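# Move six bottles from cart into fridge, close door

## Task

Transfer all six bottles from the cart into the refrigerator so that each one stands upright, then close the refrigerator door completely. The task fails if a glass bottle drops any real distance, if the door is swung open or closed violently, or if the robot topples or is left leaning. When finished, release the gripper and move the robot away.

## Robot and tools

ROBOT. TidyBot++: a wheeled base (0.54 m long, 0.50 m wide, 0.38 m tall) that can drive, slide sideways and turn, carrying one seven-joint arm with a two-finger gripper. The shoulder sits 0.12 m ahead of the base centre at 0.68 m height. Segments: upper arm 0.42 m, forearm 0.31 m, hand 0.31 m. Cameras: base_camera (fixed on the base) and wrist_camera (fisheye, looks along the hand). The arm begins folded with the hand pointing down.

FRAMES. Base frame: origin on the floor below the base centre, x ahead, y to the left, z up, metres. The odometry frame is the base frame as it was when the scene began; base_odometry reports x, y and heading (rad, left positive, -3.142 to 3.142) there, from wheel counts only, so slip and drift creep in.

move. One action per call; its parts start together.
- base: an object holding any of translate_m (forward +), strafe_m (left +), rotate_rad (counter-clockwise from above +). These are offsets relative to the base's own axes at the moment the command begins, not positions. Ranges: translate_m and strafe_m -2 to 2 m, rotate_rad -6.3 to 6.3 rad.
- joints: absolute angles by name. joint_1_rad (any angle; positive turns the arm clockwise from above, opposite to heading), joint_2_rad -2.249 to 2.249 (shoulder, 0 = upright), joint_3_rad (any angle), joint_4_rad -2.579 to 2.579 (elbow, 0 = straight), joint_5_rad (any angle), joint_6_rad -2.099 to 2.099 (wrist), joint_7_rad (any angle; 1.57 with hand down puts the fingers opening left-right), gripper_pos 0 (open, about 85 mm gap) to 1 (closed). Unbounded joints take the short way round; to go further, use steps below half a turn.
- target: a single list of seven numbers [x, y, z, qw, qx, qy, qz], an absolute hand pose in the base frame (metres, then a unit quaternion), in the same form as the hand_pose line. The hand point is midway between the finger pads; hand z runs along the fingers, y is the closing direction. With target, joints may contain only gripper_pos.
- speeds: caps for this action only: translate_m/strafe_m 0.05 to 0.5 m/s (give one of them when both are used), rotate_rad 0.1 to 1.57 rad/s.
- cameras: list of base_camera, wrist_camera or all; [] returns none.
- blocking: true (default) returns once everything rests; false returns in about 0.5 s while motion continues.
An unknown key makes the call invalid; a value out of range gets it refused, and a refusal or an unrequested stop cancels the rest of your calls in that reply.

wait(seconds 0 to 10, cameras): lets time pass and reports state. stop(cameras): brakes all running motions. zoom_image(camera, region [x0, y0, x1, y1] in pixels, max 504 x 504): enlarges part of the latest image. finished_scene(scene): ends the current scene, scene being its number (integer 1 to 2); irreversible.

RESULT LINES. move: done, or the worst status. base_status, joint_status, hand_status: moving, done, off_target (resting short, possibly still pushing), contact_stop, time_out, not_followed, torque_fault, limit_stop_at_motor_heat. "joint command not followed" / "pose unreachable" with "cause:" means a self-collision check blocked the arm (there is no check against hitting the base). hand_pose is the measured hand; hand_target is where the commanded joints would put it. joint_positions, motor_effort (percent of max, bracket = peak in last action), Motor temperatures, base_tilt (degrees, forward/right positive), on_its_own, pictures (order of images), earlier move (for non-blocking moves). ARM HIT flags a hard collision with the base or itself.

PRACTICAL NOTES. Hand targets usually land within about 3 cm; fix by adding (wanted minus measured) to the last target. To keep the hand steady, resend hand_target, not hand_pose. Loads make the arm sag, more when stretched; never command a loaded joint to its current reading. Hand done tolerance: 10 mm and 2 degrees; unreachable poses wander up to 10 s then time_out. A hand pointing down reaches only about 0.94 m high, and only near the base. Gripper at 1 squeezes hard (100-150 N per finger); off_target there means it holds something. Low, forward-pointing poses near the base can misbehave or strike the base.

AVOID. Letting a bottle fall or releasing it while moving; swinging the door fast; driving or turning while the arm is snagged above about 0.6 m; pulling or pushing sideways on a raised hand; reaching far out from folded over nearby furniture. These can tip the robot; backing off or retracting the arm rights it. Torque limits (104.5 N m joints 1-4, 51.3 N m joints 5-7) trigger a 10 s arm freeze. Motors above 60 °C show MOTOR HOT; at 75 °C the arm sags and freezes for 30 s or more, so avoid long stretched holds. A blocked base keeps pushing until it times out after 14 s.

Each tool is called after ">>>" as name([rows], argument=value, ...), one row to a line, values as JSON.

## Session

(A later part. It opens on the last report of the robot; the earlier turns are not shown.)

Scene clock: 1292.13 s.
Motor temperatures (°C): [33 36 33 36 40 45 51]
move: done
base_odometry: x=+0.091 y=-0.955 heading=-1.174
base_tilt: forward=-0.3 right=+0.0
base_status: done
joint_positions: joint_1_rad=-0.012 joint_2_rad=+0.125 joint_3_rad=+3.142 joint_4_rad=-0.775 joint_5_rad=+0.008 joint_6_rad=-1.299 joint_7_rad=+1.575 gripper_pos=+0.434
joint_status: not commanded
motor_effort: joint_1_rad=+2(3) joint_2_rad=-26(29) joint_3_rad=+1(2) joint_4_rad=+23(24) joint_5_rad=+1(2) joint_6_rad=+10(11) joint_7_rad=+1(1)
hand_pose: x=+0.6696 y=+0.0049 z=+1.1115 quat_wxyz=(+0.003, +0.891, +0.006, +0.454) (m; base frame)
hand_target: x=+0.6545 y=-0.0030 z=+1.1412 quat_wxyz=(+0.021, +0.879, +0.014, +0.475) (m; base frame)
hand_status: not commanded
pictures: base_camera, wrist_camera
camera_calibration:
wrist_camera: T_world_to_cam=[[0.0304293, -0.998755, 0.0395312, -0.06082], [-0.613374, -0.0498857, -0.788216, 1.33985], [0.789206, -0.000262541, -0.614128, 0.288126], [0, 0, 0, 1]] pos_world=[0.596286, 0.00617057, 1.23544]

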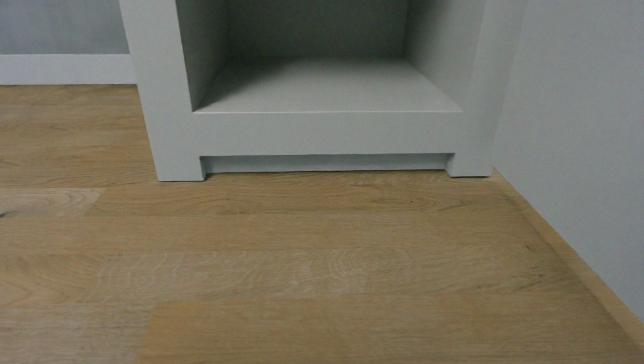

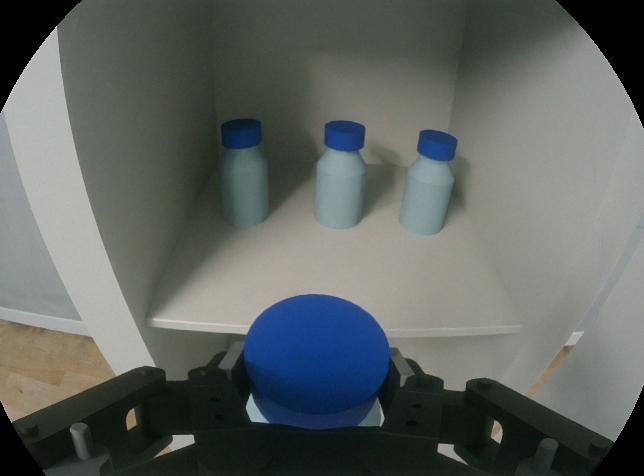

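>>> move(base={"rotate_rad": 0.018, "strafe_m": 0.01}, joints={"joint_1_rad": 0.335, "joint_2_rad": 0.1, "joint_4_rad": -0.735, "joint_6_rad": -1.315}, cameras=["base_camera", "wrist_camera"])

Scene clock: 1336.70 s.
Motor temperatures (°C): [33 36 33 36 40 45 51]
move: off_target
base_odometry: x=+0.100 y=-0.951 heading=-1.156
base_tilt: forward=-0.2 right=+0.0
base_status: done
joint_positions: joint_1_rad=+0.322 joint_2_rad=+0.125 joint_3_rad=+3.141 joint_4_rad=-0.775 joint_5_rad=+0.009 joint_6_rad=-1.300 joint_7_rad=+1.575 gripper_pos=+0.434
joint_status: joint_4_rad off_target (ended at -0.775, target -0.735); the others done
motor_effort: joint_1_rad=+2(6) joint_2_rad=-25(28) joint_3_rad=+0(4) joint_4_rad=+22(23) joint_5_rad=+1(3) joint_6_rad=+9(11) joint_7_rad=+1(1)
hand_pose: x=+0.6409 y=-0.1752 z=+1.1116 quat_wxyz=(+0.078, +0.880, -0.142, +0.447) (m; base frame)
hand_target: x=+0.6216 y=-0.1849 z=+1.1412 quat_wxyz=(+0.103, +0.869, -0.138, +0.465) (m; base frame)
hand_status: not commanded
pictures: base_camera, wrist_camera
camera_calibration:
wrist_camera: T_world_to_cam=[[-0.297552, -0.953877, 0.0397676, -0.0220772], [-0.595984, 0.153047, -0.788277, 1.33783], [0.745833, -0.258254, -0.614035, 0.293219], [0, 0, 0, 1]] pos_world=[0.572064, -0.150085, 1.23551]

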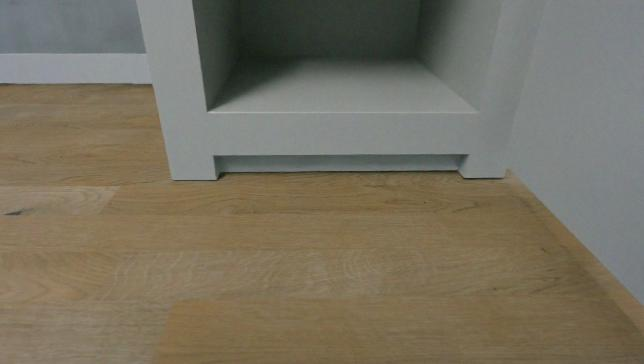

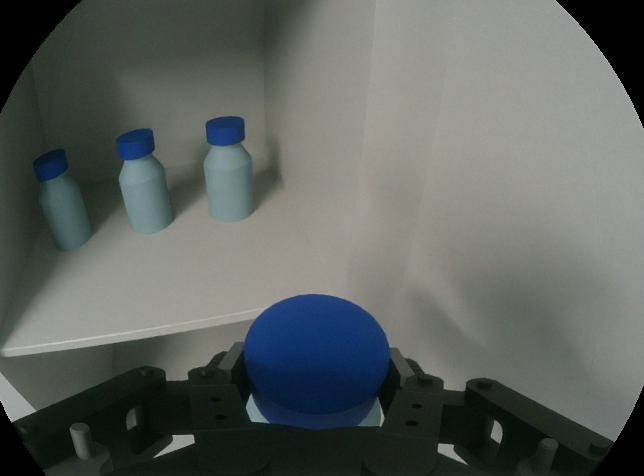

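>>> move(base={"translate_m": 0.296, "strafe_m": -0.004}, speeds={"translate_m": 0.35}, cameras=["base_camera", "wrist_camera"])

Scene clock: 1354.53 s.
Motor temperatures (°C): [33 36 33 36 40 45 51]
move: done
base_odometry: x=+0.216 y=-1.224 heading=-1.156
base_tilt: forward=-0.3 right=+0.0
base_status: done
joint_positions: joint_1_rad=+0.323 joint_2_rad=+0.126 joint_3_rad=+3.141 joint_4_rad=-0.774 joint_5_rad=+0.009 joint_6_rad=-1.301 joint_7_rad=+1.575 gripper_pos=+0.434
joint_status: not commanded
motor_effort: joint_1_rad=+2(3) joint_2_rad=-25(28) joint_3_rad=+0(1) joint_4_rad=+23(24) joint_5_rad=+0(2) joint_6_rad=+9(11) joint_7_rad=+1(1)
hand_pose: x=+0.6408 y=-0.1760 z=+1.1112 quat_wxyz=(+0.078, +0.880, -0.143, +0.447) (m; base frame)
hand_target: x=+0.6216 y=-0.1849 z=+1.1412 quat_wxyz=(+0.103, +0.869, -0.138, +0.465) (m; base frame)
hand_status: not commanded
pictures: base_camera, wrist_camera
camera_calibration:
wrist_camera: T_world_to_cam=[[-0.29886, -0.953469, 0.0397425, -0.0219025], [-0.59665, 0.15419, -0.787549, 1.3374], [0.744776, -0.259079, -0.614969, 0.294478], [0, 0, 0, 1]] pos_world=[0.572093, -0.150804, 1.23523]

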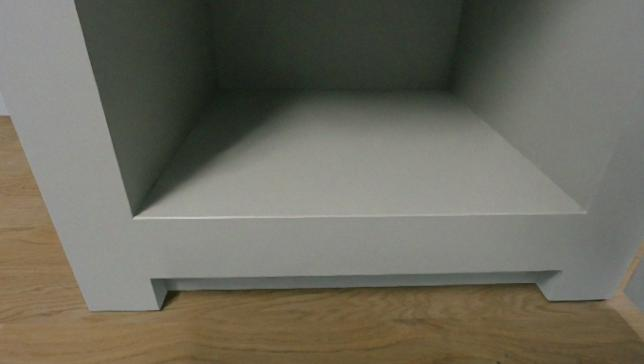

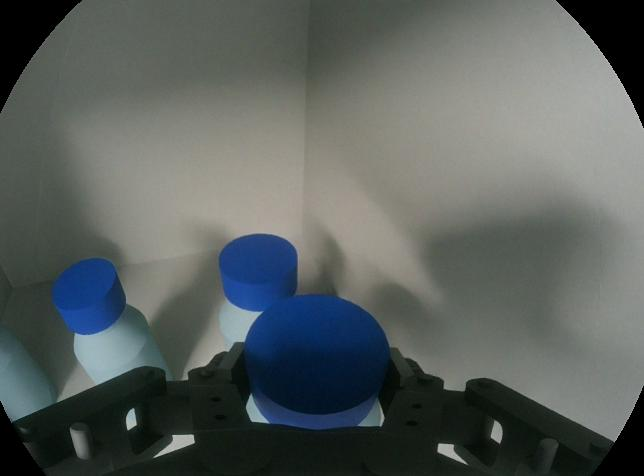

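>>> move(joints={"joint_1_rad": 0.337, "joint_2_rad": 0.118, "joint_4_rad": -0.85, "joint_6_rad": -1.17}, cameras=[])

>>> move(joints={"joint_1_rad": 0.337, "joint_2_rad": 0.12, "joint_4_rad": -0.88, "joint_6_rad": -1.145}, cameras=["wrist_camera"])

Scene clock: 1369.70 s.
Motor temperatures (°C): [33 37 33 36 40 45 51]
move: done
base_odometry: x=+0.216 y=-1.224 heading=-1.156
base_tilt: forward=-0.2 right=+0.0
base_status: not commanded
joint_positions: joint_1_rad=+0.323 joint_2_rad=+0.138 joint_3_rad=+3.141 joint_4_rad=-0.869 joint_5_rad=+0.009 joint_6_rad=-1.228 joint_7_rad=+1.575 gripper_pos=+0.434
joint_status: all done
motor_effort: joint_1_rad=+2(3) joint_2_rad=-27(29) joint_3_rad=+0(1) joint_4_rad=+24(26) joint_5_rad=+1(1) joint_6_rad=+9(10) joint_7_rad=+1(1)
hand_pose: x=+0.6580 y=-0.1817 z=+1.0746 quat_wxyz=(+0.076, +0.887, -0.143, +0.431) (m; base frame)
hand_target: x=+0.6549 y=-0.1972 z=+1.1107 quat_wxyz=(+0.105, +0.866, -0.136, +0.470) (m; base frame)
hand_status: not commanded
pictures: none
No camera images: "cameras" was empty.

Scene clock: 1370.37 s.
Motor temperatures (°C): [33 37 33 36 40 45 51]
move: done
base_odometry: x=+0.216 y=-1.224 heading=-1.156
base_tilt: forward=-0.2 right=+0.0
base_status: not commanded
joint_positions: joint_1_rad=+0.323 joint_2_rad=+0.140 joint_3_rad=+3.141 joint_4_rad=-0.898 joint_5_rad=+0.009 joint_6_rad=-1.203 joint_7_rad=+1.575 gripper_pos=+0.434
joint_status: all done
motor_effort: joint_1_rad=+2(2) joint_2_rad=-27(29) joint_3_rad=-1(1) joint_4_rad=+24(25) joint_5_rad=+0(2) joint_6_rad=+9(10) joint_7_rad=+1(1)
hand_pose: x=+0.6623 y=-0.1831 z=+1.0648 quat_wxyz=(+0.075, +0.889, -0.143, +0.429) (m; base frame)
hand_target: x=+0.6599 y=-0.1988 z=+1.1004 quat_wxyz=(+0.104, +0.868, -0.136, +0.467) (m; base frame)
hand_status: not commanded
pictures: wrist_camera
camera_calibration:
wrist_camera: T_world_to_cam=[[-0.296663, -0.954169, 0.0394051, -0.0216335], [-0.626545, 0.163328, -0.76208, 1.30915], [0.720717, -0.25077, -0.646283, 0.298836], [0, 0, 0, 1]] pos_world=[0.598448, -0.159524, 1.19166]

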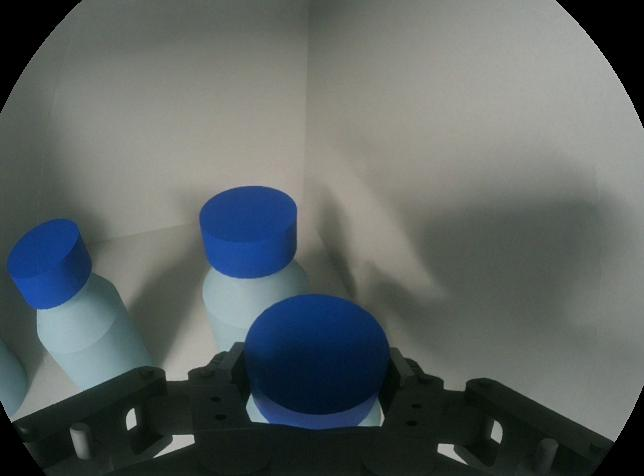

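>>> move(joints={"joint_1_rad": 0.337, "joint_2_rad": 0.121, "joint_4_rad": -0.888, "joint_6_rad": -1.142}, cameras=[])

>>> move(joints={"joint_1_rad": 0.337, "joint_2_rad": 0.121, "joint_4_rad": -0.898, "joint_6_rad": -1.139}, cameras=[])

>>> move(joints={"joint_1_rad": 0.337, "joint_2_rad": 0.122, "joint_4_rad": -0.907, "joint_6_rad": -1.135}, cameras=["wrist_camera"])

Scene clock: 1376.53 s.
Motor temperatures (°C): [33 37 33 36 40 45 51]
move: done
base_odometry: x=+0.216 y=-1.224 heading=-1.156
base_tilt: forward=-0.2 right=+0.0
base_status: not commanded
joint_positions: joint_1_rad=+0.323 joint_2_rad=+0.140 joint_3_rad=+3.141 joint_4_rad=-0.902 joint_5_rad=+0.009 joint_6_rad=-1.199 joint_7_rad=+1.575 gripper_pos=+0.434
joint_status: all done
motor_effort: joint_1_rad=+2(2) joint_2_rad=-27(28) joint_3_rad=-1(1) joint_4_rad=+23(24) joint_5_rad=+1(2) joint_6_rad=+9(10) joint_7_rad=+1(1)
hand_pose: x=+0.6629 y=-0.1833 z=+1.0635 quat_wxyz=(+0.075, +0.889, -0.143, +0.428) (m; base frame)
hand_target: x=+0.6607 y=-0.1991 z=+1.0964 quat_wxyz=(+0.104, +0.869, -0.136, +0.464) (m; base frame)
hand_status: not commanded
pictures: none
No camera images: "cameras" was empty.

Scene clock: 1377.03 s.
Motor temperatures (°C): [33 37 33 36 40 45 51]
move: done
base_odometry: x=+0.216 y=-1.224 heading=-1.156
base_tilt: forward=-0.2 right=+0.0
base_status: not commanded
joint_positions: joint_1_rad=+0.323 joint_2_rad=+0.140 joint_3_rad=+3.141 joint_4_rad=-0.906 joint_5_rad=+0.009 joint_6_rad=-1.193 joint_7_rad=+1.575 gripper_pos=+0.434
joint_status: all done
motor_effort: joint_1_rad=+2(2) joint_2_rad=-26(27) joint_3_rad=+0(1) joint_4_rad=+23(24) joint_5_rad=+1(1) joint_6_rad=+8(10) joint_7_rad=+1(1)
hand_pose: x=+0.6639 y=-0.1836 z=+1.0634 quat_wxyz=(+0.075, +0.888, -0.143, +0.430) (m; base frame)
hand_target: x=+0.6612 y=-0.1993 z=+1.0920 quat_wxyz=(+0.103, +0.871, -0.136, +0.461) (m; base frame)
hand_status: not commanded
pictures: none
No camera images: "cameras" was empty.

Scene clock: 1377.50 s.
Motor temperatures (°C): [33 37 33 36 40 45 51]
move: done
base_odometry: x=+0.216 y=-1.224 heading=-1.156
base_tilt: forward=-0.2 right=+0.0
base_status: not commanded
joint_positions: joint_1_rad=+0.323 joint_2_rad=+0.139 joint_3_rad=+3.141 joint_4_rad=-0.909 joint_5_rad=+0.009 joint_6_rad=-1.187 joint_7_rad=+1.575 gripper_pos=+0.434
joint_status: all done
motor_effort: joint_1_rad=+2(3) joint_2_rad=-25(26) joint_3_rad=+0(1) joint_4_rad=+21(24) joint_5_rad=+1(1) joint_6_rad=+8(9) joint_7_rad=+1(1)
hand_pose: x=+0.6648 y=-0.1839 z=+1.0633 quat_wxyz=(+0.076, +0.888, -0.143, +0.431) (m; base frame)
hand_target: x=+0.6621 y=-0.1996 z=+1.0877 quat_wxyz=(+0.103, +0.872, -0.136, +0.458) (m; base frame)
hand_status: not commanded
pictures: wrist_camera
camera_calibration:
wrist_camera: T_world_to_cam=[[-0.296755, -0.954132, 0.0396016, -0.0217529], [-0.622442, 0.161809, -0.765757, 1.31056], [0.724226, -0.251892, -0.641909, 0.288677], [0, 0, 0, 1]] pos_world=[0.600227, -0.160101, 1.18974]

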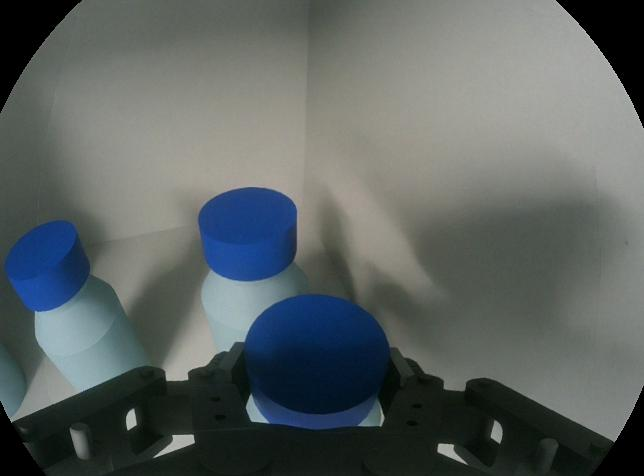

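>>> move(joints={"gripper_pos": 0.33}, cameras=[])

>>> move(joints={"gripper_pos": 0.12}, cameras=["wrist_camera"])

Scene clock: 1385.50 s.
Motor temperatures (°C): [33 37 33 36 40 45 51]
move: done
base_odometry: x=+0.216 y=-1.224 heading=-1.156
base_tilt: forward=-0.3 right=+0.0
base_status: not commanded
joint_positions: joint_1_rad=+0.323 joint_2_rad=+0.137 joint_3_rad=+3.141 joint_4_rad=-0.910 joint_5_rad=+0.009 joint_6_rad=-1.172 joint_7_rad=+1.575 gripper_pos=+0.330
joint_status: all done
motor_effort: joint_1_rad=+2(3) joint_2_rad=-23(26) joint_3_rad=+0(1) joint_4_rad=+20(23) joint_5_rad=+0(1) joint_6_rad=+6(9) joint_7_rad=+1(1)
hand_pose: x=+0.6666 y=-0.1845 z=+1.0677 quat_wxyz=(+0.077, +0.884, -0.143, +0.438) (m; base frame)
hand_target: x=+0.6621 y=-0.1996 z=+1.0877 quat_wxyz=(+0.103, +0.872, -0.136, +0.458) (m; base frame)
hand_status: not commanded
pictures: none
No camera images: "cameras" was empty.

Scene clock: 1386.13 s.
Motor temperatures (°C): [33 37 33 36 40 45 51]
move: done
base_odometry: x=+0.216 y=-1.224 heading=-1.156
base_tilt: forward=-0.2 right=+0.0
base_status: not commanded
joint_positions: joint_1_rad=+0.323 joint_2_rad=+0.137 joint_3_rad=+3.141 joint_4_rad=-0.910 joint_5_rad=+0.009 joint_6_rad=-1.172 joint_7_rad=+1.575 gripper_pos=+0.120
joint_status: all done
motor_effort: joint_1_rad=+2(2) joint_2_rad=-23(23) joint_3_rad=+0(1) joint_4_rad=+20(21) joint_5_rad=+1(1) joint_6_rad=+7(8) joint_7_rad=+1(1)
hand_pose: x=+0.6666 y=-0.1845 z=+1.0677 quat_wxyz=(+0.077, +0.884, -0.143, +0.438) (m; base frame)
hand_target: x=+0.6621 y=-0.1996 z=+1.0877 quat_wxyz=(+0.103, +0.872, -0.136, +0.458) (m; base frame)
hand_status: not commanded
pictures: wrist_camera
camera_calibration:
wrist_camera: T_world_to_cam=[[-0.29725, -0.953961, 0.0400024, -0.0220206], [-0.61083, 0.157797, -0.775878, 1.3175], [0.733845, -0.255064, -0.629614, 0.269963], [0, 0, 0, 1]] pos_world=[0.600115, -0.160047, 1.19308]

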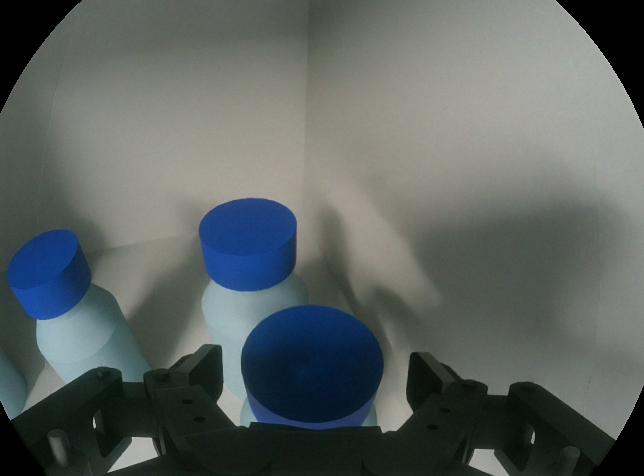

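>>> move(base={"translate_m": -0.14, "strafe_m": 0.0465}, speeds={"translate_m": 0.15}, cameras=["wrist_camera"])

>>> move(base={"translate_m": -0.65}, joints={"joint_1_rad": -0.012, "joint_2_rad": -0.5, "joint_4_rad": -1.9, "joint_6_rad": -0.5, "gripper_pos": 0.1}, cameras=["base_camera"])

Scene clock: 1397.40 s.
Motor temperatures (°C): [33 37 33 36 40 45 51]
move: done
base_odometry: x=+0.202 y=-1.076 heading=-1.156
base_tilt: forward=-0.2 right=+0.0
base_status: done
joint_positions: joint_1_rad=+0.324 joint_2_rad=+0.127 joint_3_rad=+3.141 joint_4_rad=-0.910 joint_5_rad=+0.009 joint_6_rad=-1.172 joint_7_rad=+1.575 gripper_pos=+0.120
joint_status: not commanded
motor_effort: joint_1_rad=+2(4) joint_2_rad=-22(27) joint_3_rad=+0(2) joint_4_rad=+20(21) joint_5_rad=+1(2) joint_6_rad=+7(7) joint_7_rad=+1(1)
hand_pose: x=+0.6625 y=-0.1840 z=+1.0739 quat_wxyz=(+0.078, +0.882, -0.143, +0.443) (m; base frame)
hand_target: x=+0.6621 y=-0.1996 z=+1.0877 quat_wxyz=(+0.103, +0.872, -0.136, +0.458) (m; base frame)
hand_status: not commanded
pictures: wrist_camera
camera_calibration:
wrist_camera: T_world_to_cam=[[-0.298928, -0.953427, 0.040234, -0.0219805], [-0.602469, 0.155859, -0.782776, 1.32126], [0.740049, -0.258233, -0.621001, 0.263045], [0, 0, 0, 1]] pos_world=[0.59478, -0.15896, 1.19848]

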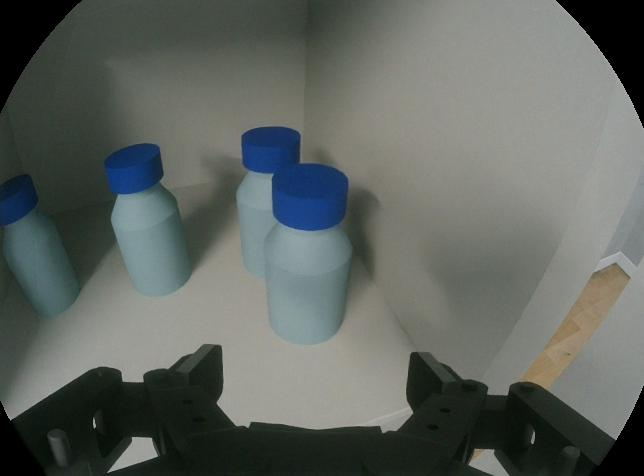

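Scene clock: 1400.00 s.
Motor temperatures (°C): [33 37 33 36 40 45 51]
move: done
base_odometry: x=-0.059 y=-0.481 heading=-1.156
base_tilt: forward=-0.3 right=+0.0
base_status: done
joint_positions: joint_1_rad=+0.007 joint_2_rad=-0.492 joint_3_rad=+3.141 joint_4_rad=-1.894 joint_5_rad=+0.009 joint_6_rad=-0.543 joint_7_rad=+1.575 gripper_pos=+0.100
joint_status: all done
motor_effort: joint_1_rad=+2(4) joint_2_rad=-3(27) joint_3_rad=+1(2) joint_4_rad=+22(24) joint_5_rad=+1(2) joint_6_rad=+8(9) joint_7_rad=+1(1)
hand_pose: x=+0.5197 y=-0.0028 z=+0.9918 quat_wxyz=(+0.007, +0.826, +0.001, +0.563) (m; base frame)
hand_target: x=+0.5217 y=+0.0007 z=+1.0039 quat_wxyz=(+0.021, +0.813, +0.024, +0.581) (m; base frame)
hand_status: not commanded
pictures: base_camera

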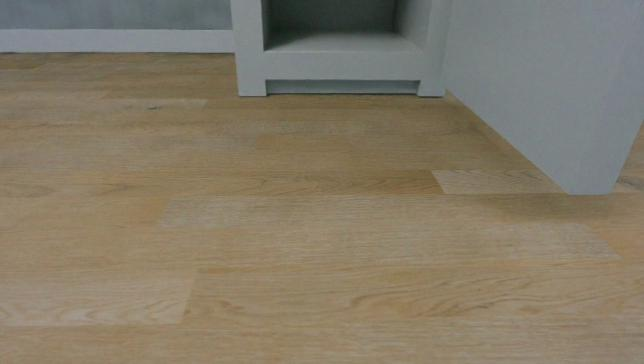

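>>> move(base={"translate_m": -0.466, "strafe_m": -1.084, "rotate_rad": -0.712}, joints={"joint_1_rad": -0.012, "joint_2_rad": -0.085, "joint_4_rad": -1.425, "joint_6_rad": -0.87, "gripper_pos": 0.29}, cameras=["wrist_camera", "base_camera"])

Scene clock: 1459.53 s.
Motor temperatures (°C): [33 36 33 36 40 45 51]
move: done
base_odometry: x=-1.239 y=-0.491 heading=-1.869
base_tilt: forward=-0.2 right=+0.0
base_status: done
joint_positions: joint_1_rad=-0.006 joint_2_rad=-0.095 joint_3_rad=+3.141 joint_4_rad=-1.448 joint_5_rad=+0.009 joint_6_rad=-0.828 joint_7_rad=+1.575 gripper_pos=+0.290
joint_status: all done
motor_effort: joint_1_rad=+2(4) joint_2_rad=-16(18) joint_3_rad=+0(4) joint_4_rad=+22(24) joint_5_rad=+1(2) joint_6_rad=+7(9) joint_7_rad=+1(1)
hand_pose: x=+0.6412 y=+0.0027 z=+0.9900 quat_wxyz=(+0.004, +0.887, +0.006, +0.462) (m; base frame)
hand_target: x=+0.6392 y=-0.0010 z=+0.9874 quat_wxyz=(+0.021, +0.893, +0.022, +0.449) (m; base frame)
hand_status: not commanded
pictures: base_camera, wrist_camera
camera_calibration:
wrist_camera: T_world_to_cam=[[0.028578, -0.99871, 0.0419788, -0.0586059], [-0.598786, -0.0507313, -0.799301, 1.22817], [0.800399, -0.00229384, -0.599463, 0.214168], [0, 0, 0, 1]] pos_world=[0.565667, 0.00426781, 1.11253]

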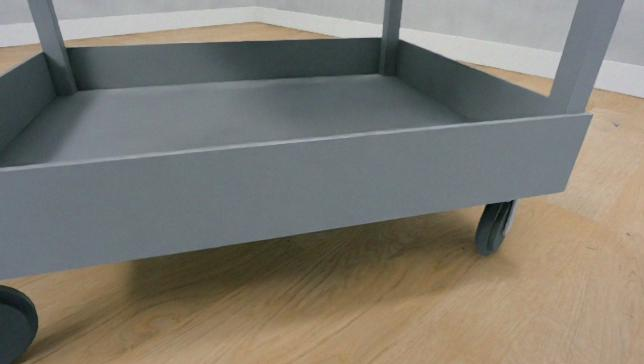

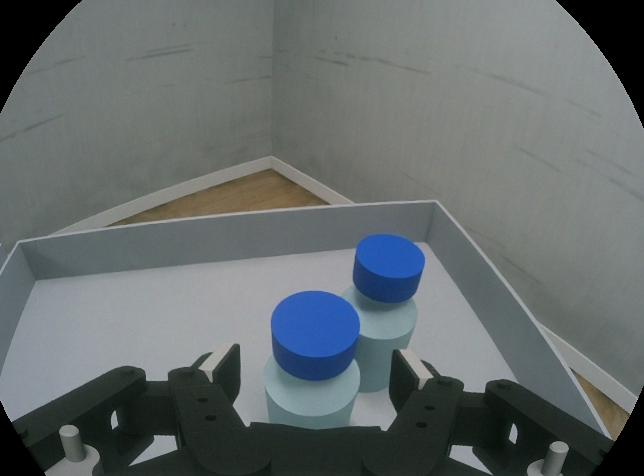

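>>> move(base={"translate_m": 0.010, "strafe_m": 0.001}, joints={"joint_1_rad": -0.012, "joint_2_rad": 0.0, "joint_4_rad": -1.42, "joint_6_rad": -0.78, "gripper_pos": 0.29}, cameras=["wrist_camera"])

Scene clock: 1472.07 s.
Motor temperatures (°C): [33 36 33 36 40 45 51]
move: done
base_odometry: x=-1.242 y=-0.501 heading=-1.869
base_tilt: forward=-0.3 right=+0.1
base_status: done
joint_positions: joint_1_rad=-0.006 joint_2_rad=-0.002 joint_3_rad=+3.141 joint_4_rad=-1.438 joint_5_rad=+0.009 joint_6_rad=-0.802 joint_7_rad=+1.575 gripper_pos=+0.290
joint_status: all done
motor_effort: joint_1_rad=+2(3) joint_2_rad=-20(23) joint_3_rad=+0(1) joint_4_rad=+22(24) joint_5_rad=+1(1) joint_6_rad=+7(8) joint_7_rad=+1(1)
hand_pose: x=+0.6742 y=+0.0030 z=+0.9518 quat_wxyz=(+0.004, +0.900, +0.006, +0.436) (m; base frame)
hand_target: x=+0.6815 y=+0.0002 z=+0.9667 quat_wxyz=(+0.021, +0.891, +0.024, +0.453) (m; base frame)
hand_status: not commanded
pictures: wrist_camera
camera_calibration:
wrist_camera: T_world_to_cam=[[0.0311763, -0.998688, 0.0406294, -0.0581644], [-0.643754, -0.0511584, -0.76352, 1.21368], [0.764597, -0.00235158, -0.644505, 0.231971], [0, 0, 0, 1]] pos_world=[0.60576, 0.00454722, 1.07854]

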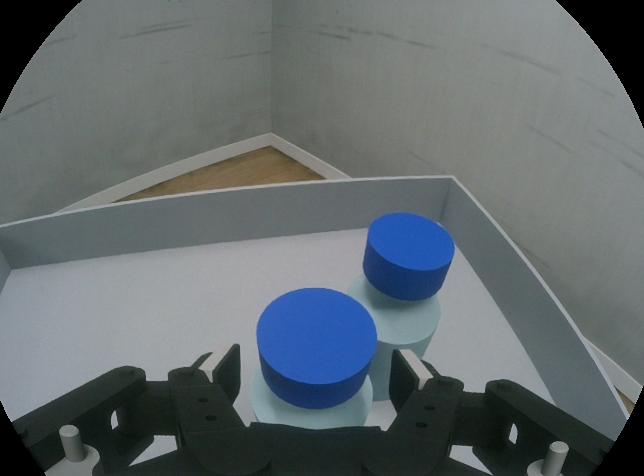

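>>> move(joints={"joint_1_rad": -0.012, "joint_2_rad": 0.063, "joint_4_rad": -1.42, "joint_6_rad": -0.712, "gripper_pos": 0.29}, cameras=["wrist_camera"])

Scene clock: 1480.13 s.
Motor temperatures (°C): [33 36 33 36 40 45 51]
move: done
base_odometry: x=-1.242 y=-0.501 heading=-1.869
base_tilt: forward=-0.1 right=+0.0
base_status: not commanded
joint_positions: joint_1_rad=-0.006 joint_2_rad=+0.056 joint_3_rad=+3.141 joint_4_rad=-1.438 joint_5_rad=+0.009 joint_6_rad=-0.749 joint_7_rad=+1.575 gripper_pos=+0.290
joint_status: all done
motor_effort: joint_1_rad=+2(3) joint_2_rad=-22(24) joint_3_rad=+0(1) joint_4_rad=+22(23) joint_5_rad=+1(1) joint_6_rad=+7(8) joint_7_rad=+1(1)
hand_pose: x=+0.6996 y=+0.0032 z=+0.9321 quat_wxyz=(+0.004, +0.901, +0.006, +0.434) (m; base frame)
hand_target: x=+0.7113 y=+0.0011 z=+0.9475 quat_wxyz=(+0.020, +0.890, +0.025, +0.456) (m; base frame)
hand_status: not commanded
pictures: wrist_camera
camera_calibration:
wrist_camera: T_world_to_cam=[[0.0318202, -0.998671, 0.0405448, -0.058264], [-0.647051, -0.0515004, -0.760706, 1.21466], [0.761783, -0.00202871, -0.64783, 0.204865], [0, 0, 0, 1]] pos_world=[0.631737, 0.00478434, 1.05908]

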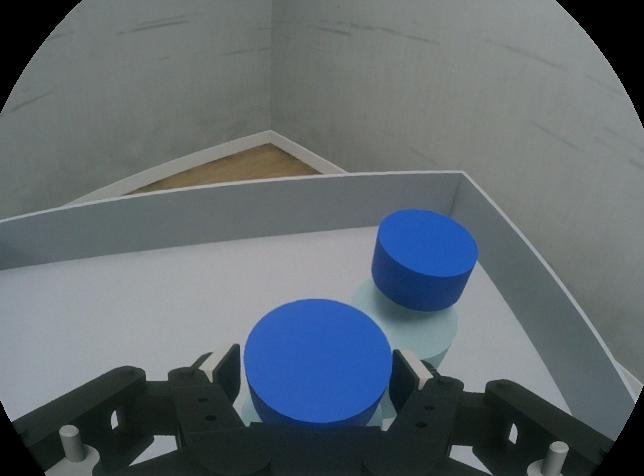

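>>> move(joints={"gripper_pos": 0.56}, cameras=[])

>>> move(joints={"joint_1_rad": -0.012, "joint_2_rad": 0.1, "joint_4_rad": -0.735, "joint_6_rad": -1.315}, cameras=["wrist_camera"])

Scene clock: 1501.90 s.
Motor temperatures (°C): [33 36 33 36 40 45 51]
move: off_target
base_odometry: x=-1.242 y=-0.501 heading=-1.869
base_tilt: forward=-0.2 right=+0.0
base_status: not commanded
joint_positions: joint_1_rad=-0.006 joint_2_rad=+0.056 joint_3_rad=+3.141 joint_4_rad=-1.437 joint_5_rad=+0.009 joint_6_rad=-0.748 joint_7_rad=+1.575 gripper_pos=+0.432
joint_status: gripper_pos off_target (ended at +0.432, target +0.560)
motor_effort: joint_1_rad=+2(3) joint_2_rad=-21(22) joint_3_rad=+0(1) joint_4_rad=+23(23) joint_5_rad=+2(2) joint_6_rad=+8(8) joint_7_rad=+1(1)
hand_pose: x=+0.6998 y=+0.0032 z=+0.9327 quat_wxyz=(+0.004, +0.900, +0.006, +0.435) (m; base frame)
hand_target: x=+0.7113 y=+0.0011 z=+0.9475 quat_wxyz=(+0.020, +0.890, +0.025, +0.456) (m; base frame)
hand_status: not commanded
pictures: none
No camera images: "cameras" was empty.

Scene clock: 1504.17 s.
Motor temperatures (°C): [33 36 33 36 40 45 51]
move: off_target
base_odometry: x=-1.242 y=-0.501 heading=-1.869
base_tilt: forward=-0.1 right=+0.0
base_status: not commanded
joint_positions: joint_1_rad=-0.006 joint_2_rad=+0.104 joint_3_rad=+3.141 joint_4_rad=-0.775 joint_5_rad=+0.009 joint_6_rad=-1.290 joint_7_rad=+1.575 gripper_pos=+0.432
joint_status: joint_4_rad off_target (ended at -0.775, target -0.735); the others done
motor_effort: joint_1_rad=+2(3) joint_2_rad=-23(29) joint_3_rad=+0(1) joint_4_rad=+22(28) joint_5_rad=+1(2) joint_6_rad=+10(11) joint_7_rad=+1(1)
hand_pose: x=+0.6618 y=+0.0022 z=+1.1259 quat_wxyz=(+0.004, +0.884, +0.004, +0.468) (m; base frame)
hand_target: x=+0.6545 y=-0.0030 z=+1.1412 quat_wxyz=(+0.021, +0.879, +0.014, +0.475) (m; base frame)
hand_status: not commanded
pictures: wrist_camera
camera_calibration:
wrist_camera: T_world_to_cam=[[0.0244195, -0.998886, 0.0403727, -0.0608531], [-0.588711, -0.0470082, -0.806975, 1.35102], [0.807974, -0.0040619, -0.589203, 0.262622], [0, 0, 0, 1]] pos_world=[0.584656, 0.00379056, 1.24744]

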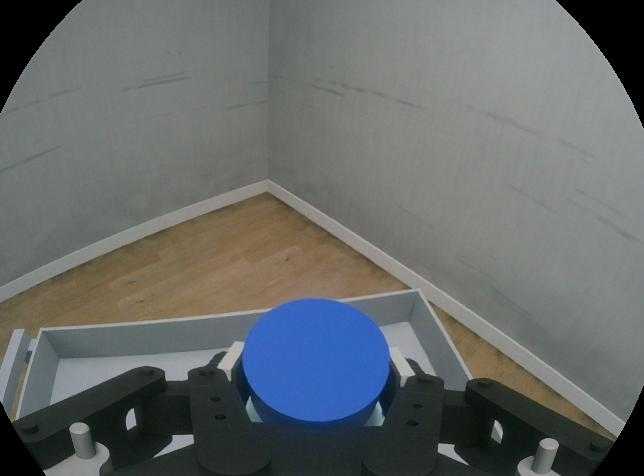

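>>> move(base={"translate_m": -0.503, "strafe_m": 0.938, "rotate_rad": 0.719}, cameras=["base_camera"])

>>> move(base={"translate_m": 0.70}, cameras=["base_camera", "wrist_camera"])

Scene clock: 1513.53 s.
Motor temperatures (°C): [33 36 33 36 40 45 51]
move: done
base_odometry: x=-0.197 y=-0.296 heading=-1.150
base_tilt: forward=-0.3 right=+0.0
base_status: done
joint_positions: joint_1_rad=-0.012 joint_2_rad=+0.115 joint_3_rad=+3.142 joint_4_rad=-0.775 joint_5_rad=+0.009 joint_6_rad=-1.293 joint_7_rad=+1.575 gripper_pos=+0.432
joint_status: not commanded
motor_effort: joint_1_rad=+2(6) joint_2_rad=-25(27) joint_3_rad=+0(4) joint_4_rad=+22(23) joint_5_rad=+1(3) joint_6_rad=+9(10) joint_7_rad=+1(1)
hand_pose: x=+0.6664 y=+0.0047 z=+1.1187 quat_wxyz=(+0.003, +0.887, +0.006, +0.461) (m; base frame)
hand_target: x=+0.6545 y=-0.0030 z=+1.1412 quat_wxyz=(+0.021, +0.879, +0.014, +0.475) (m; base frame)
hand_status: not commanded
pictures: base_camera

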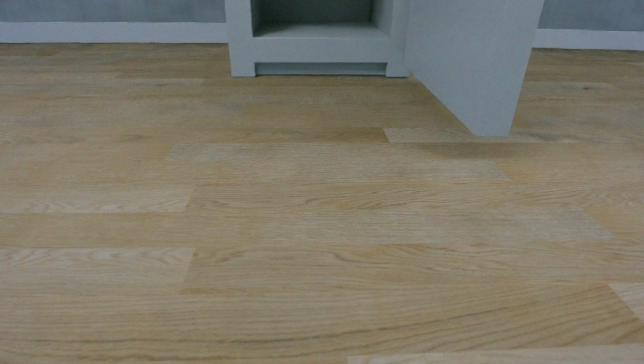

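Scene clock: 1516.20 s.
Motor temperatures (°C): [33 36 33 36 40 45 51]
move: done
base_odometry: x=+0.089 y=-0.935 heading=-1.149
base_tilt: forward=-0.3 right=+0.0
base_status: done
joint_positions: joint_1_rad=-0.012 joint_2_rad=+0.123 joint_3_rad=+3.142 joint_4_rad=-0.772 joint_5_rad=+0.009 joint_6_rad=-1.297 joint_7_rad=+1.575 gripper_pos=+0.432
joint_status: not commanded
motor_effort: joint_1_rad=+2(3) joint_2_rad=-25(28) joint_3_rad=+0(1) joint_4_rad=+22(23) joint_5_rad=+1(2) joint_6_rad=+10(10) joint_7_rad=+1(1)
hand_pose: x=+0.6691 y=+0.0048 z=+1.1148 quat_wxyz=(+0.003, +0.889, +0.006, +0.457) (m; base frame)
hand_target: x=+0.6545 y=-0.0030 z=+1.1412 quat_wxyz=(+0.021, +0.879, +0.014, +0.475) (m; base frame)
hand_status: not commanded
pictures: base_camera, wrist_camera
camera_calibration:
wrist_camera: T_world_to_cam=[[0.0298046, -0.998745, 0.0402586, -0.0614868], [-0.607314, -0.0500839, -0.792882, 1.34327], [0.793902, -0.000818052, -0.608045, 0.280559], [0, 0, 0, 1]] pos_world=[0.594883, 0.00609607, 1.23812]

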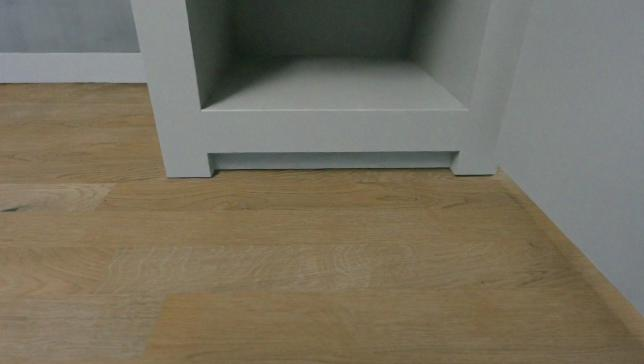

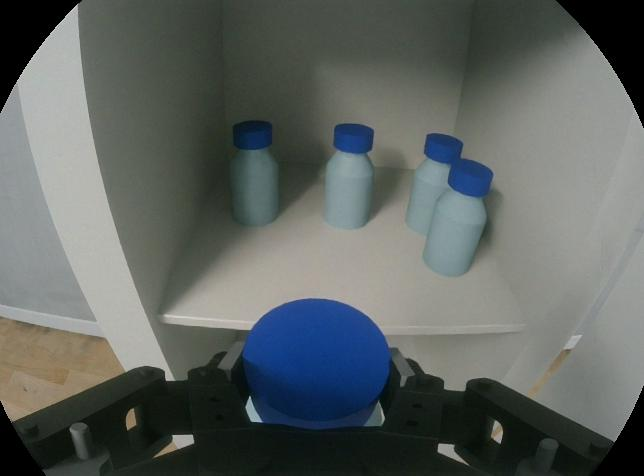

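>>> move(base={"translate_m": 0.279, "rotate_rad": 0.012}, joints={"joint_1_rad": 0.088, "joint_2_rad": 0.1, "joint_4_rad": -0.735, "joint_6_rad": -1.315}, speeds={"translate_m": 0.35}, cameras=["base_camera", "wrist_camera"])

Scene clock: 1547.47 s.
Motor temperatures (°C): [33 36 33 36 40 45 51]
move: done
base_odometry: x=+0.204 y=-1.190 heading=-1.136
base_tilt: forward=-0.2 right=+0.0
base_status: done
joint_positions: joint_1_rad=+0.080 joint_2_rad=+0.125 joint_3_rad=+3.143 joint_4_rad=-0.771 joint_5_rad=+0.009 joint_6_rad=-1.298 joint_7_rad=+1.575 gripper_pos=+0.432
joint_status: all done
motor_effort: joint_1_rad=+2(5) joint_2_rad=-25(28) joint_3_rad=+0(2) joint_4_rad=+22(24) joint_5_rad=+1(2) joint_6_rad=+9(11) joint_7_rad=+1(1)
hand_pose: x=+0.6679 y=-0.0464 z=+1.1136 quat_wxyz=(+0.024, +0.889, -0.036, +0.455) (m; base frame)
hand_target: x=+0.6516 y=-0.0564 z=+1.1412 quat_wxyz=(+0.045, +0.879, -0.030, +0.474) (m; base frame)
hand_status: not commanded
pictures: base_camera, wrist_camera
camera_calibration:
wrist_camera: T_world_to_cam=[[-0.0630735, -0.997191, 0.0403982, -0.0505461], [-0.611526, 0.00662682, -0.791196, 1.34265], [0.788706, -0.074608, -0.610227, 0.283245], [0, 0, 0, 1]] pos_world=[0.594483, -0.0381693, 1.23719]

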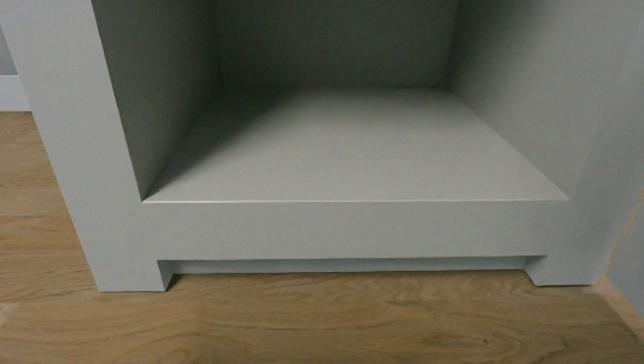

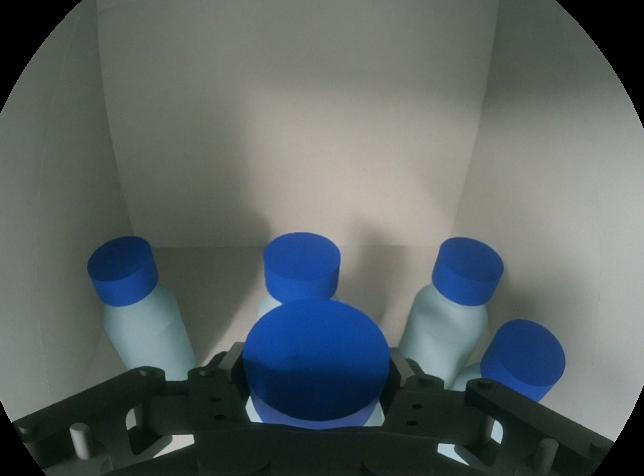

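>>> move(joints={"joint_1_rad": 0.088, "joint_2_rad": 0.118, "joint_4_rad": -0.85, "joint_6_rad": -1.17}, cameras=[])

>>> move(joints={"joint_1_rad": 0.088, "joint_2_rad": 0.12, "joint_4_rad": -0.88, "joint_6_rad": -1.145}, cameras=[])

>>> move(joints={"joint_1_rad": 0.088, "joint_2_rad": 0.121, "joint_4_rad": -0.89, "joint_6_rad": -1.142}, cameras=["wrist_camera"])

Scene clock: 1571.23 s.
Motor temperatures (°C): [33 36 33 36 40 45 51]
move: done
base_odometry: x=+0.204 y=-1.190 heading=-1.136
base_tilt: forward=-0.2 right=+0.0
base_status: not commanded
joint_positions: joint_1_rad=+0.080 joint_2_rad=+0.136 joint_3_rad=+3.143 joint_4_rad=-0.867 joint_5_rad=+0.009 joint_6_rad=-1.225 joint_7_rad=+1.575 gripper_pos=+0.432
joint_status: all done
motor_effort: joint_1_rad=+2(3) joint_2_rad=-26(28) joint_3_rad=+0(1) joint_4_rad=+23(25) joint_5_rad=+1(2) joint_6_rad=+8(10) joint_7_rad=+1(1)
hand_pose: x=+0.6853 y=-0.0477 z=+1.0780 quat_wxyz=(+0.024, +0.897, -0.036, +0.441) (m; base frame)
hand_target: x=+0.6870 y=-0.0590 z=+1.1108 quat_wxyz=(+0.046, +0.876, -0.028, +0.479) (m; base frame)
hand_status: not commanded
pictures: none
No camera images: "cameras" was empty.

Scene clock: 1571.90 s.
Motor temperatures (°C): [33 36 33 36 40 45 51]
move: done
base_odometry: x=+0.204 y=-1.190 heading=-1.136
base_tilt: forward=-0.3 right=+0.0
base_status: not commanded
joint_positions: joint_1_rad=+0.080 joint_2_rad=+0.137 joint_3_rad=+3.143 joint_4_rad=-0.895 joint_5_rad=+0.009 joint_6_rad=-1.201 joint_7_rad=+1.575 gripper_pos=+0.432
joint_status: all done
motor_effort: joint_1_rad=+2(3) joint_2_rad=-26(28) joint_3_rad=+0(1) joint_4_rad=+24(25) joint_5_rad=+1(2) joint_6_rad=+9(10) joint_7_rad=+1(1)
hand_pose: x=+0.6899 y=-0.0481 z=+1.0683 quat_wxyz=(+0.023, +0.898, -0.035, +0.438) (m; base frame)
hand_target: x=+0.6922 y=-0.0594 z=+1.1004 quat_wxyz=(+0.046, +0.878, -0.027, +0.476) (m; base frame)
hand_status: not commanded
pictures: none
No camera images: "cameras" was empty.

Scene clock: 1572.43 s.
Motor temperatures (°C): [33 36 33 36 40 45 51]
move: done
base_odometry: x=+0.204 y=-1.190 heading=-1.136
base_tilt: forward=-0.2 right=+0.0
base_status: not commanded
joint_positions: joint_1_rad=+0.080 joint_2_rad=+0.137 joint_3_rad=+3.143 joint_4_rad=-0.904 joint_5_rad=+0.009 joint_6_rad=-1.199 joint_7_rad=+1.575 gripper_pos=+0.432
joint_status: all done
motor_effort: joint_1_rad=+2(3) joint_2_rad=-26(28) joint_3_rad=+1(1) joint_4_rad=+23(24) joint_5_rad=+0(1) joint_6_rad=+9(10) joint_7_rad=+1(1)
hand_pose: x=+0.6900 y=-0.0481 z=+1.0644 quat_wxyz=(+0.023, +0.899, -0.035, +0.435) (m; base frame)
hand_target: x=+0.6931 y=-0.0595 z=+1.0954 quat_wxyz=(+0.045, +0.880, -0.027, +0.472) (m; base frame)
hand_status: not commanded
pictures: wrist_camera
camera_calibration:
wrist_camera: T_world_to_cam=[[-0.0605197, -0.997364, 0.0400314, -0.0502631], [-0.646535, 0.00861348, -0.762835, 1.31126], [0.76048, -0.0720483, -0.645352, 0.292651], [0, 0, 0, 1]] pos_world=[0.622179, -0.0403401, 1.19115]

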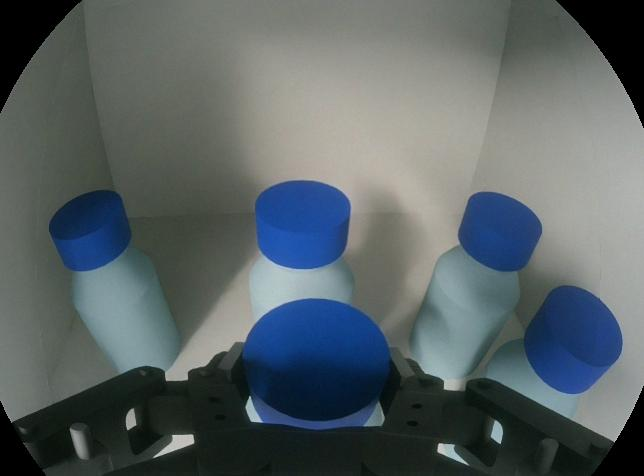

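>>> move(joints={"joint_1_rad": 0.088, "joint_2_rad": 0.121, "joint_4_rad": -0.899, "joint_6_rad": -1.138}, cameras=[])

>>> move(joints={"joint_1_rad": 0.088, "joint_2_rad": 0.122, "joint_4_rad": -0.908, "joint_6_rad": -1.134}, cameras=[])

>>> move(joints={"joint_1_rad": 0.088, "joint_2_rad": 0.122, "joint_4_rad": -0.916, "joint_6_rad": -1.131}, cameras=["wrist_camera"])

Scene clock: 1584.47 s.
Motor temperatures (°C): [33 36 33 36 40 45 51]
move: done
base_odometry: x=+0.204 y=-1.190 heading=-1.136
base_tilt: forward=-0.2 right=+0.0
base_status: not commanded
joint_positions: joint_1_rad=+0.080 joint_2_rad=+0.137 joint_3_rad=+3.143 joint_4_rad=-0.910 joint_5_rad=+0.009 joint_6_rad=-1.193 joint_7_rad=+1.575 gripper_pos=+0.432
joint_status: all done
motor_effort: joint_1_rad=+2(3) joint_2_rad=-26(27) joint_3_rad=+0(1) joint_4_rad=+23(24) joint_5_rad=+1(1) joint_6_rad=+9(10) joint_7_rad=+1(1)
hand_pose: x=+0.6909 y=-0.0482 z=+1.0624 quat_wxyz=(+0.023, +0.900, -0.035, +0.435) (m; base frame)
hand_target: x=+0.6937 y=-0.0595 z=+1.0917 quat_wxyz=(+0.045, +0.881, -0.027, +0.470) (m; base frame)
hand_status: not commanded
pictures: none
No camera images: "cameras" was empty.

Scene clock: 1584.97 s.
Motor temperatures (°C): [33 36 33 36 40 45 51]
move: done
base_odometry: x=+0.204 y=-1.190 heading=-1.136
base_tilt: forward=-0.3 right=-0.1
base_status: not commanded
joint_positions: joint_1_rad=+0.080 joint_2_rad=+0.137 joint_3_rad=+3.143 joint_4_rad=-0.914 joint_5_rad=+0.009 joint_6_rad=-1.187 joint_7_rad=+1.575 gripper_pos=+0.432
joint_status: all done
motor_effort: joint_1_rad=+2(2) joint_2_rad=-25(26) joint_3_rad=+0(1) joint_4_rad=+23(24) joint_5_rad=+1(2) joint_6_rad=+9(9) joint_7_rad=+1(1)
hand_pose: x=+0.6920 y=-0.0483 z=+1.0623 quat_wxyz=(+0.023, +0.899, -0.035, +0.436) (m; base frame)
hand_target: x=+0.6947 y=-0.0596 z=+1.0874 quat_wxyz=(+0.045, +0.882, -0.027, +0.468) (m; base frame)
hand_status: not commanded
pictures: none
No camera images: "cameras" was empty.

Scene clock: 1585.43 s.
Motor temperatures (°C): [33 36 33 36 40 45 51]
move: done
base_odometry: x=+0.204 y=-1.190 heading=-1.136
base_tilt: forward=-0.3 right=-0.1
base_status: not commanded
joint_positions: joint_1_rad=+0.080 joint_2_rad=+0.137 joint_3_rad=+3.143 joint_4_rad=-0.917 joint_5_rad=+0.009 joint_6_rad=-1.182 joint_7_rad=+1.575 gripper_pos=+0.432
joint_status: all done
motor_effort: joint_1_rad=+2(3) joint_2_rad=-24(25) joint_3_rad=-1(2) joint_4_rad=+21(23) joint_5_rad=+1(2) joint_6_rad=+9(9) joint_7_rad=+1(1)
hand_pose: x=+0.6928 y=-0.0483 z=+1.0622 quat_wxyz=(+0.023, +0.898, -0.035, +0.437) (m; base frame)
hand_target: x=+0.6951 y=-0.0596 z=+1.0839 quat_wxyz=(+0.045, +0.884, -0.027, +0.465) (m; base frame)
hand_status: not commanded
pictures: wrist_camera
camera_calibration:
wrist_camera: T_world_to_cam=[[-0.0605741, -0.997353, 0.0402131, -0.0503715], [-0.642862, 0.0081617, -0.765938, 1.31211], [0.763583, -0.0722475, -0.641655, 0.283026], [0, 0, 0, 1]] pos_world=[0.62434, -0.0404993, 1.18862]

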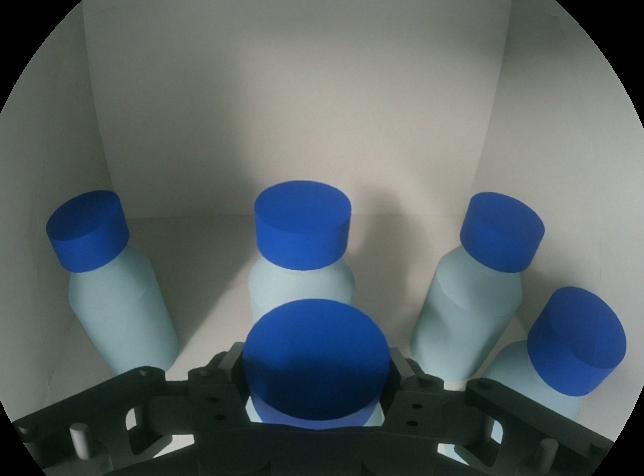

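>>> move(joints={"gripper_pos": 0.33}, cameras=[])

>>> move(joints={"gripper_pos": 0.14}, cameras=["wrist_camera"])

Scene clock: 1593.53 s.
Motor temperatures (°C): [33 36 33 36 40 45 51]
move: done
base_odometry: x=+0.204 y=-1.190 heading=-1.136
base_tilt: forward=-0.2 right=+0.0
base_status: not commanded
joint_positions: joint_1_rad=+0.080 joint_2_rad=+0.136 joint_3_rad=+3.143 joint_4_rad=-0.917 joint_5_rad=+0.009 joint_6_rad=-1.168 joint_7_rad=+1.575 gripper_pos=+0.330
joint_status: all done
motor_effort: joint_1_rad=+2(2) joint_2_rad=-23(25) joint_3_rad=+0(1) joint_4_rad=+20(22) joint_5_rad=+1(2) joint_6_rad=+7(9) joint_7_rad=+1(1)
hand_pose: x=+0.6951 y=-0.0485 z=+1.0657 quat_wxyz=(+0.024, +0.895, -0.035, +0.443) (m; base frame)
hand_target: x=+0.6951 y=-0.0596 z=+1.0839 quat_wxyz=(+0.045, +0.884, -0.027, +0.465) (m; base frame)
hand_status: not commanded
pictures: none
No camera images: "cameras" was empty.

Scene clock: 1594.13 s.
Motor temperatures (°C): [33 36 33 36 40 45 51]
move: done
base_odometry: x=+0.204 y=-1.190 heading=-1.136
base_tilt: forward=-0.2 right=+0.0
base_status: not commanded
joint_positions: joint_1_rad=+0.080 joint_2_rad=+0.136 joint_3_rad=+3.143 joint_4_rad=-0.917 joint_5_rad=+0.009 joint_6_rad=-1.168 joint_7_rad=+1.575 gripper_pos=+0.140
joint_status: all done
motor_effort: joint_1_rad=+2(2) joint_2_rad=-23(23) joint_3_rad=-1(1) joint_4_rad=+20(20) joint_5_rad=+1(2) joint_6_rad=+7(7) joint_7_rad=+1(1)
hand_pose: x=+0.6951 y=-0.0485 z=+1.0657 quat_wxyz=(+0.024, +0.895, -0.035, +0.443) (m; base frame)
hand_target: x=+0.6951 y=-0.0596 z=+1.0839 quat_wxyz=(+0.045, +0.884, -0.027, +0.465) (m; base frame)
hand_status: not commanded
pictures: wrist_camera
camera_calibration:
wrist_camera: T_world_to_cam=[[-0.0610173, -0.997312, 0.0405631, -0.0506083], [-0.632286, 0.00717532, -0.774702, 1.31819], [0.772329, -0.0729177, -0.631024, 0.266076], [0, 0, 0, 1]] pos_world=[0.624886, -0.040529, 1.19116]

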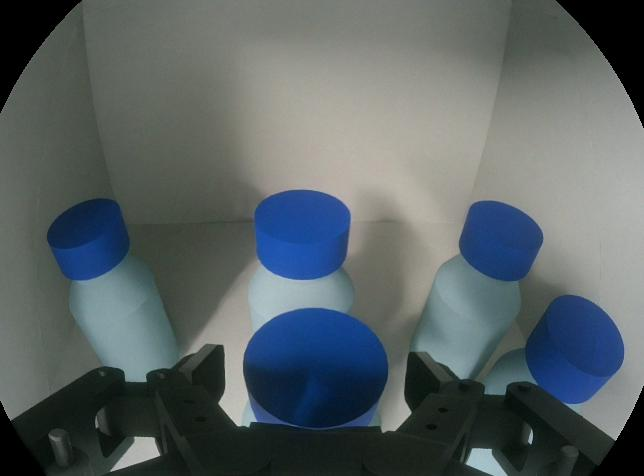

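>>> move(base={"translate_m": -0.14, "strafe_m": 0.011}, speeds={"translate_m": 0.15}, cameras=["wrist_camera"])

>>> move(base={"translate_m": -0.64}, joints={"joint_1_rad": -0.012, "joint_2_rad": -0.5, "joint_4_rad": -1.9, "joint_6_rad": -0.5, "gripper_pos": 0.1}, cameras=["base_camera"])

Scene clock: 1602.60 s.
Motor temperatures (°C): [33 36 33 36 40 45 51]
move: done
base_odometry: x=+0.155 y=-1.058 heading=-1.136
base_tilt: forward=-0.3 right=+0.0
base_status: done
joint_positions: joint_1_rad=+0.080 joint_2_rad=+0.125 joint_3_rad=+3.143 joint_4_rad=-0.917 joint_5_rad=+0.009 joint_6_rad=-1.168 joint_7_rad=+1.575 gripper_pos=+0.140
joint_status: not commanded
motor_effort: joint_1_rad=+2(4) joint_2_rad=-23(28) joint_3_rad=+0(1) joint_4_rad=+20(21) joint_5_rad=+1(2) joint_6_rad=+6(8) joint_7_rad=+1(1)
hand_pose: x=+0.6908 y=-0.0483 z=+1.0722 quat_wxyz=(+0.024, +0.893, -0.035, +0.449) (m; base frame)
hand_target: x=+0.6951 y=-0.0596 z=+1.0839 quat_wxyz=(+0.045, +0.884, -0.027, +0.465) (m; base frame)
hand_status: not commanded
pictures: wrist_camera
camera_calibration:
wrist_camera: T_world_to_cam=[[-0.0616874, -0.997262, 0.0407833, -0.0506802], [-0.623311, 0.00657806, -0.781946, 1.3221], [0.779537, -0.073657, -0.62201, 0.258776], [0, 0, 0, 1]] pos_world=[0.619227, -0.0401776, 1.19684]

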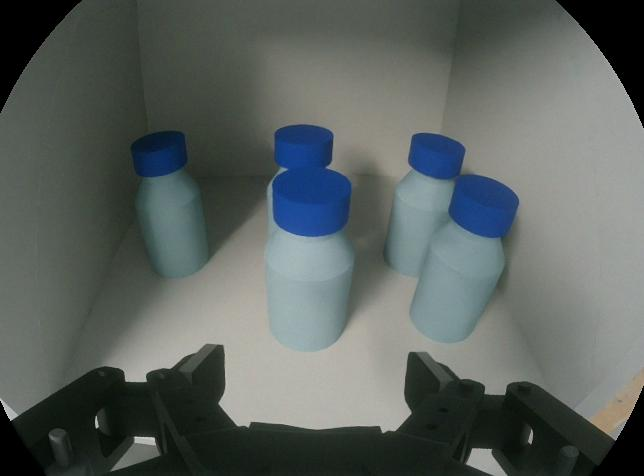

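Scene clock: 1605.20 s.
Motor temperatures (°C): [33 36 33 36 40 45 51]
move: done
base_odometry: x=-0.115 y=-0.477 heading=-1.136
base_tilt: forward=-0.3 right=+0.0
base_status: done
joint_positions: joint_1_rad=+0.007 joint_2_rad=-0.492 joint_3_rad=+3.143 joint_4_rad=-1.894 joint_5_rad=+0.009 joint_6_rad=-0.543 joint_7_rad=+1.575 gripper_pos=+0.100
joint_status: all done
motor_effort: joint_1_rad=+2(3) joint_2_rad=-3(27) joint_3_rad=+0(1) joint_4_rad=+23(24) joint_5_rad=+1(1) joint_6_rad=+7(9) joint_7_rad=+1(1)
hand_pose: x=+0.5198 y=-0.0040 z=+0.9918 quat_wxyz=(+0.007, +0.826, +0.000, +0.563) (m; base frame)
hand_target: x=+0.5217 y=+0.0007 z=+1.0039 quat_wxyz=(+0.021, +0.813, +0.024, +0.581) (m; base frame)
hand_status: not commanded
pictures: base_camera

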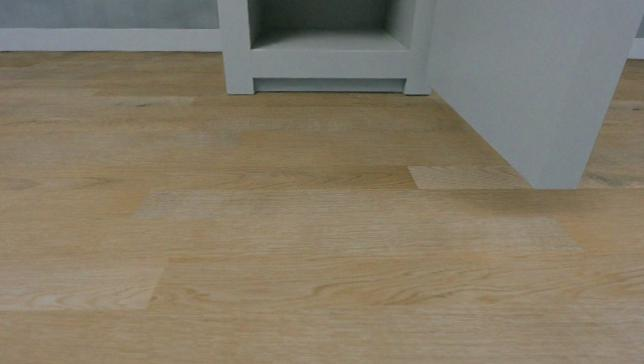

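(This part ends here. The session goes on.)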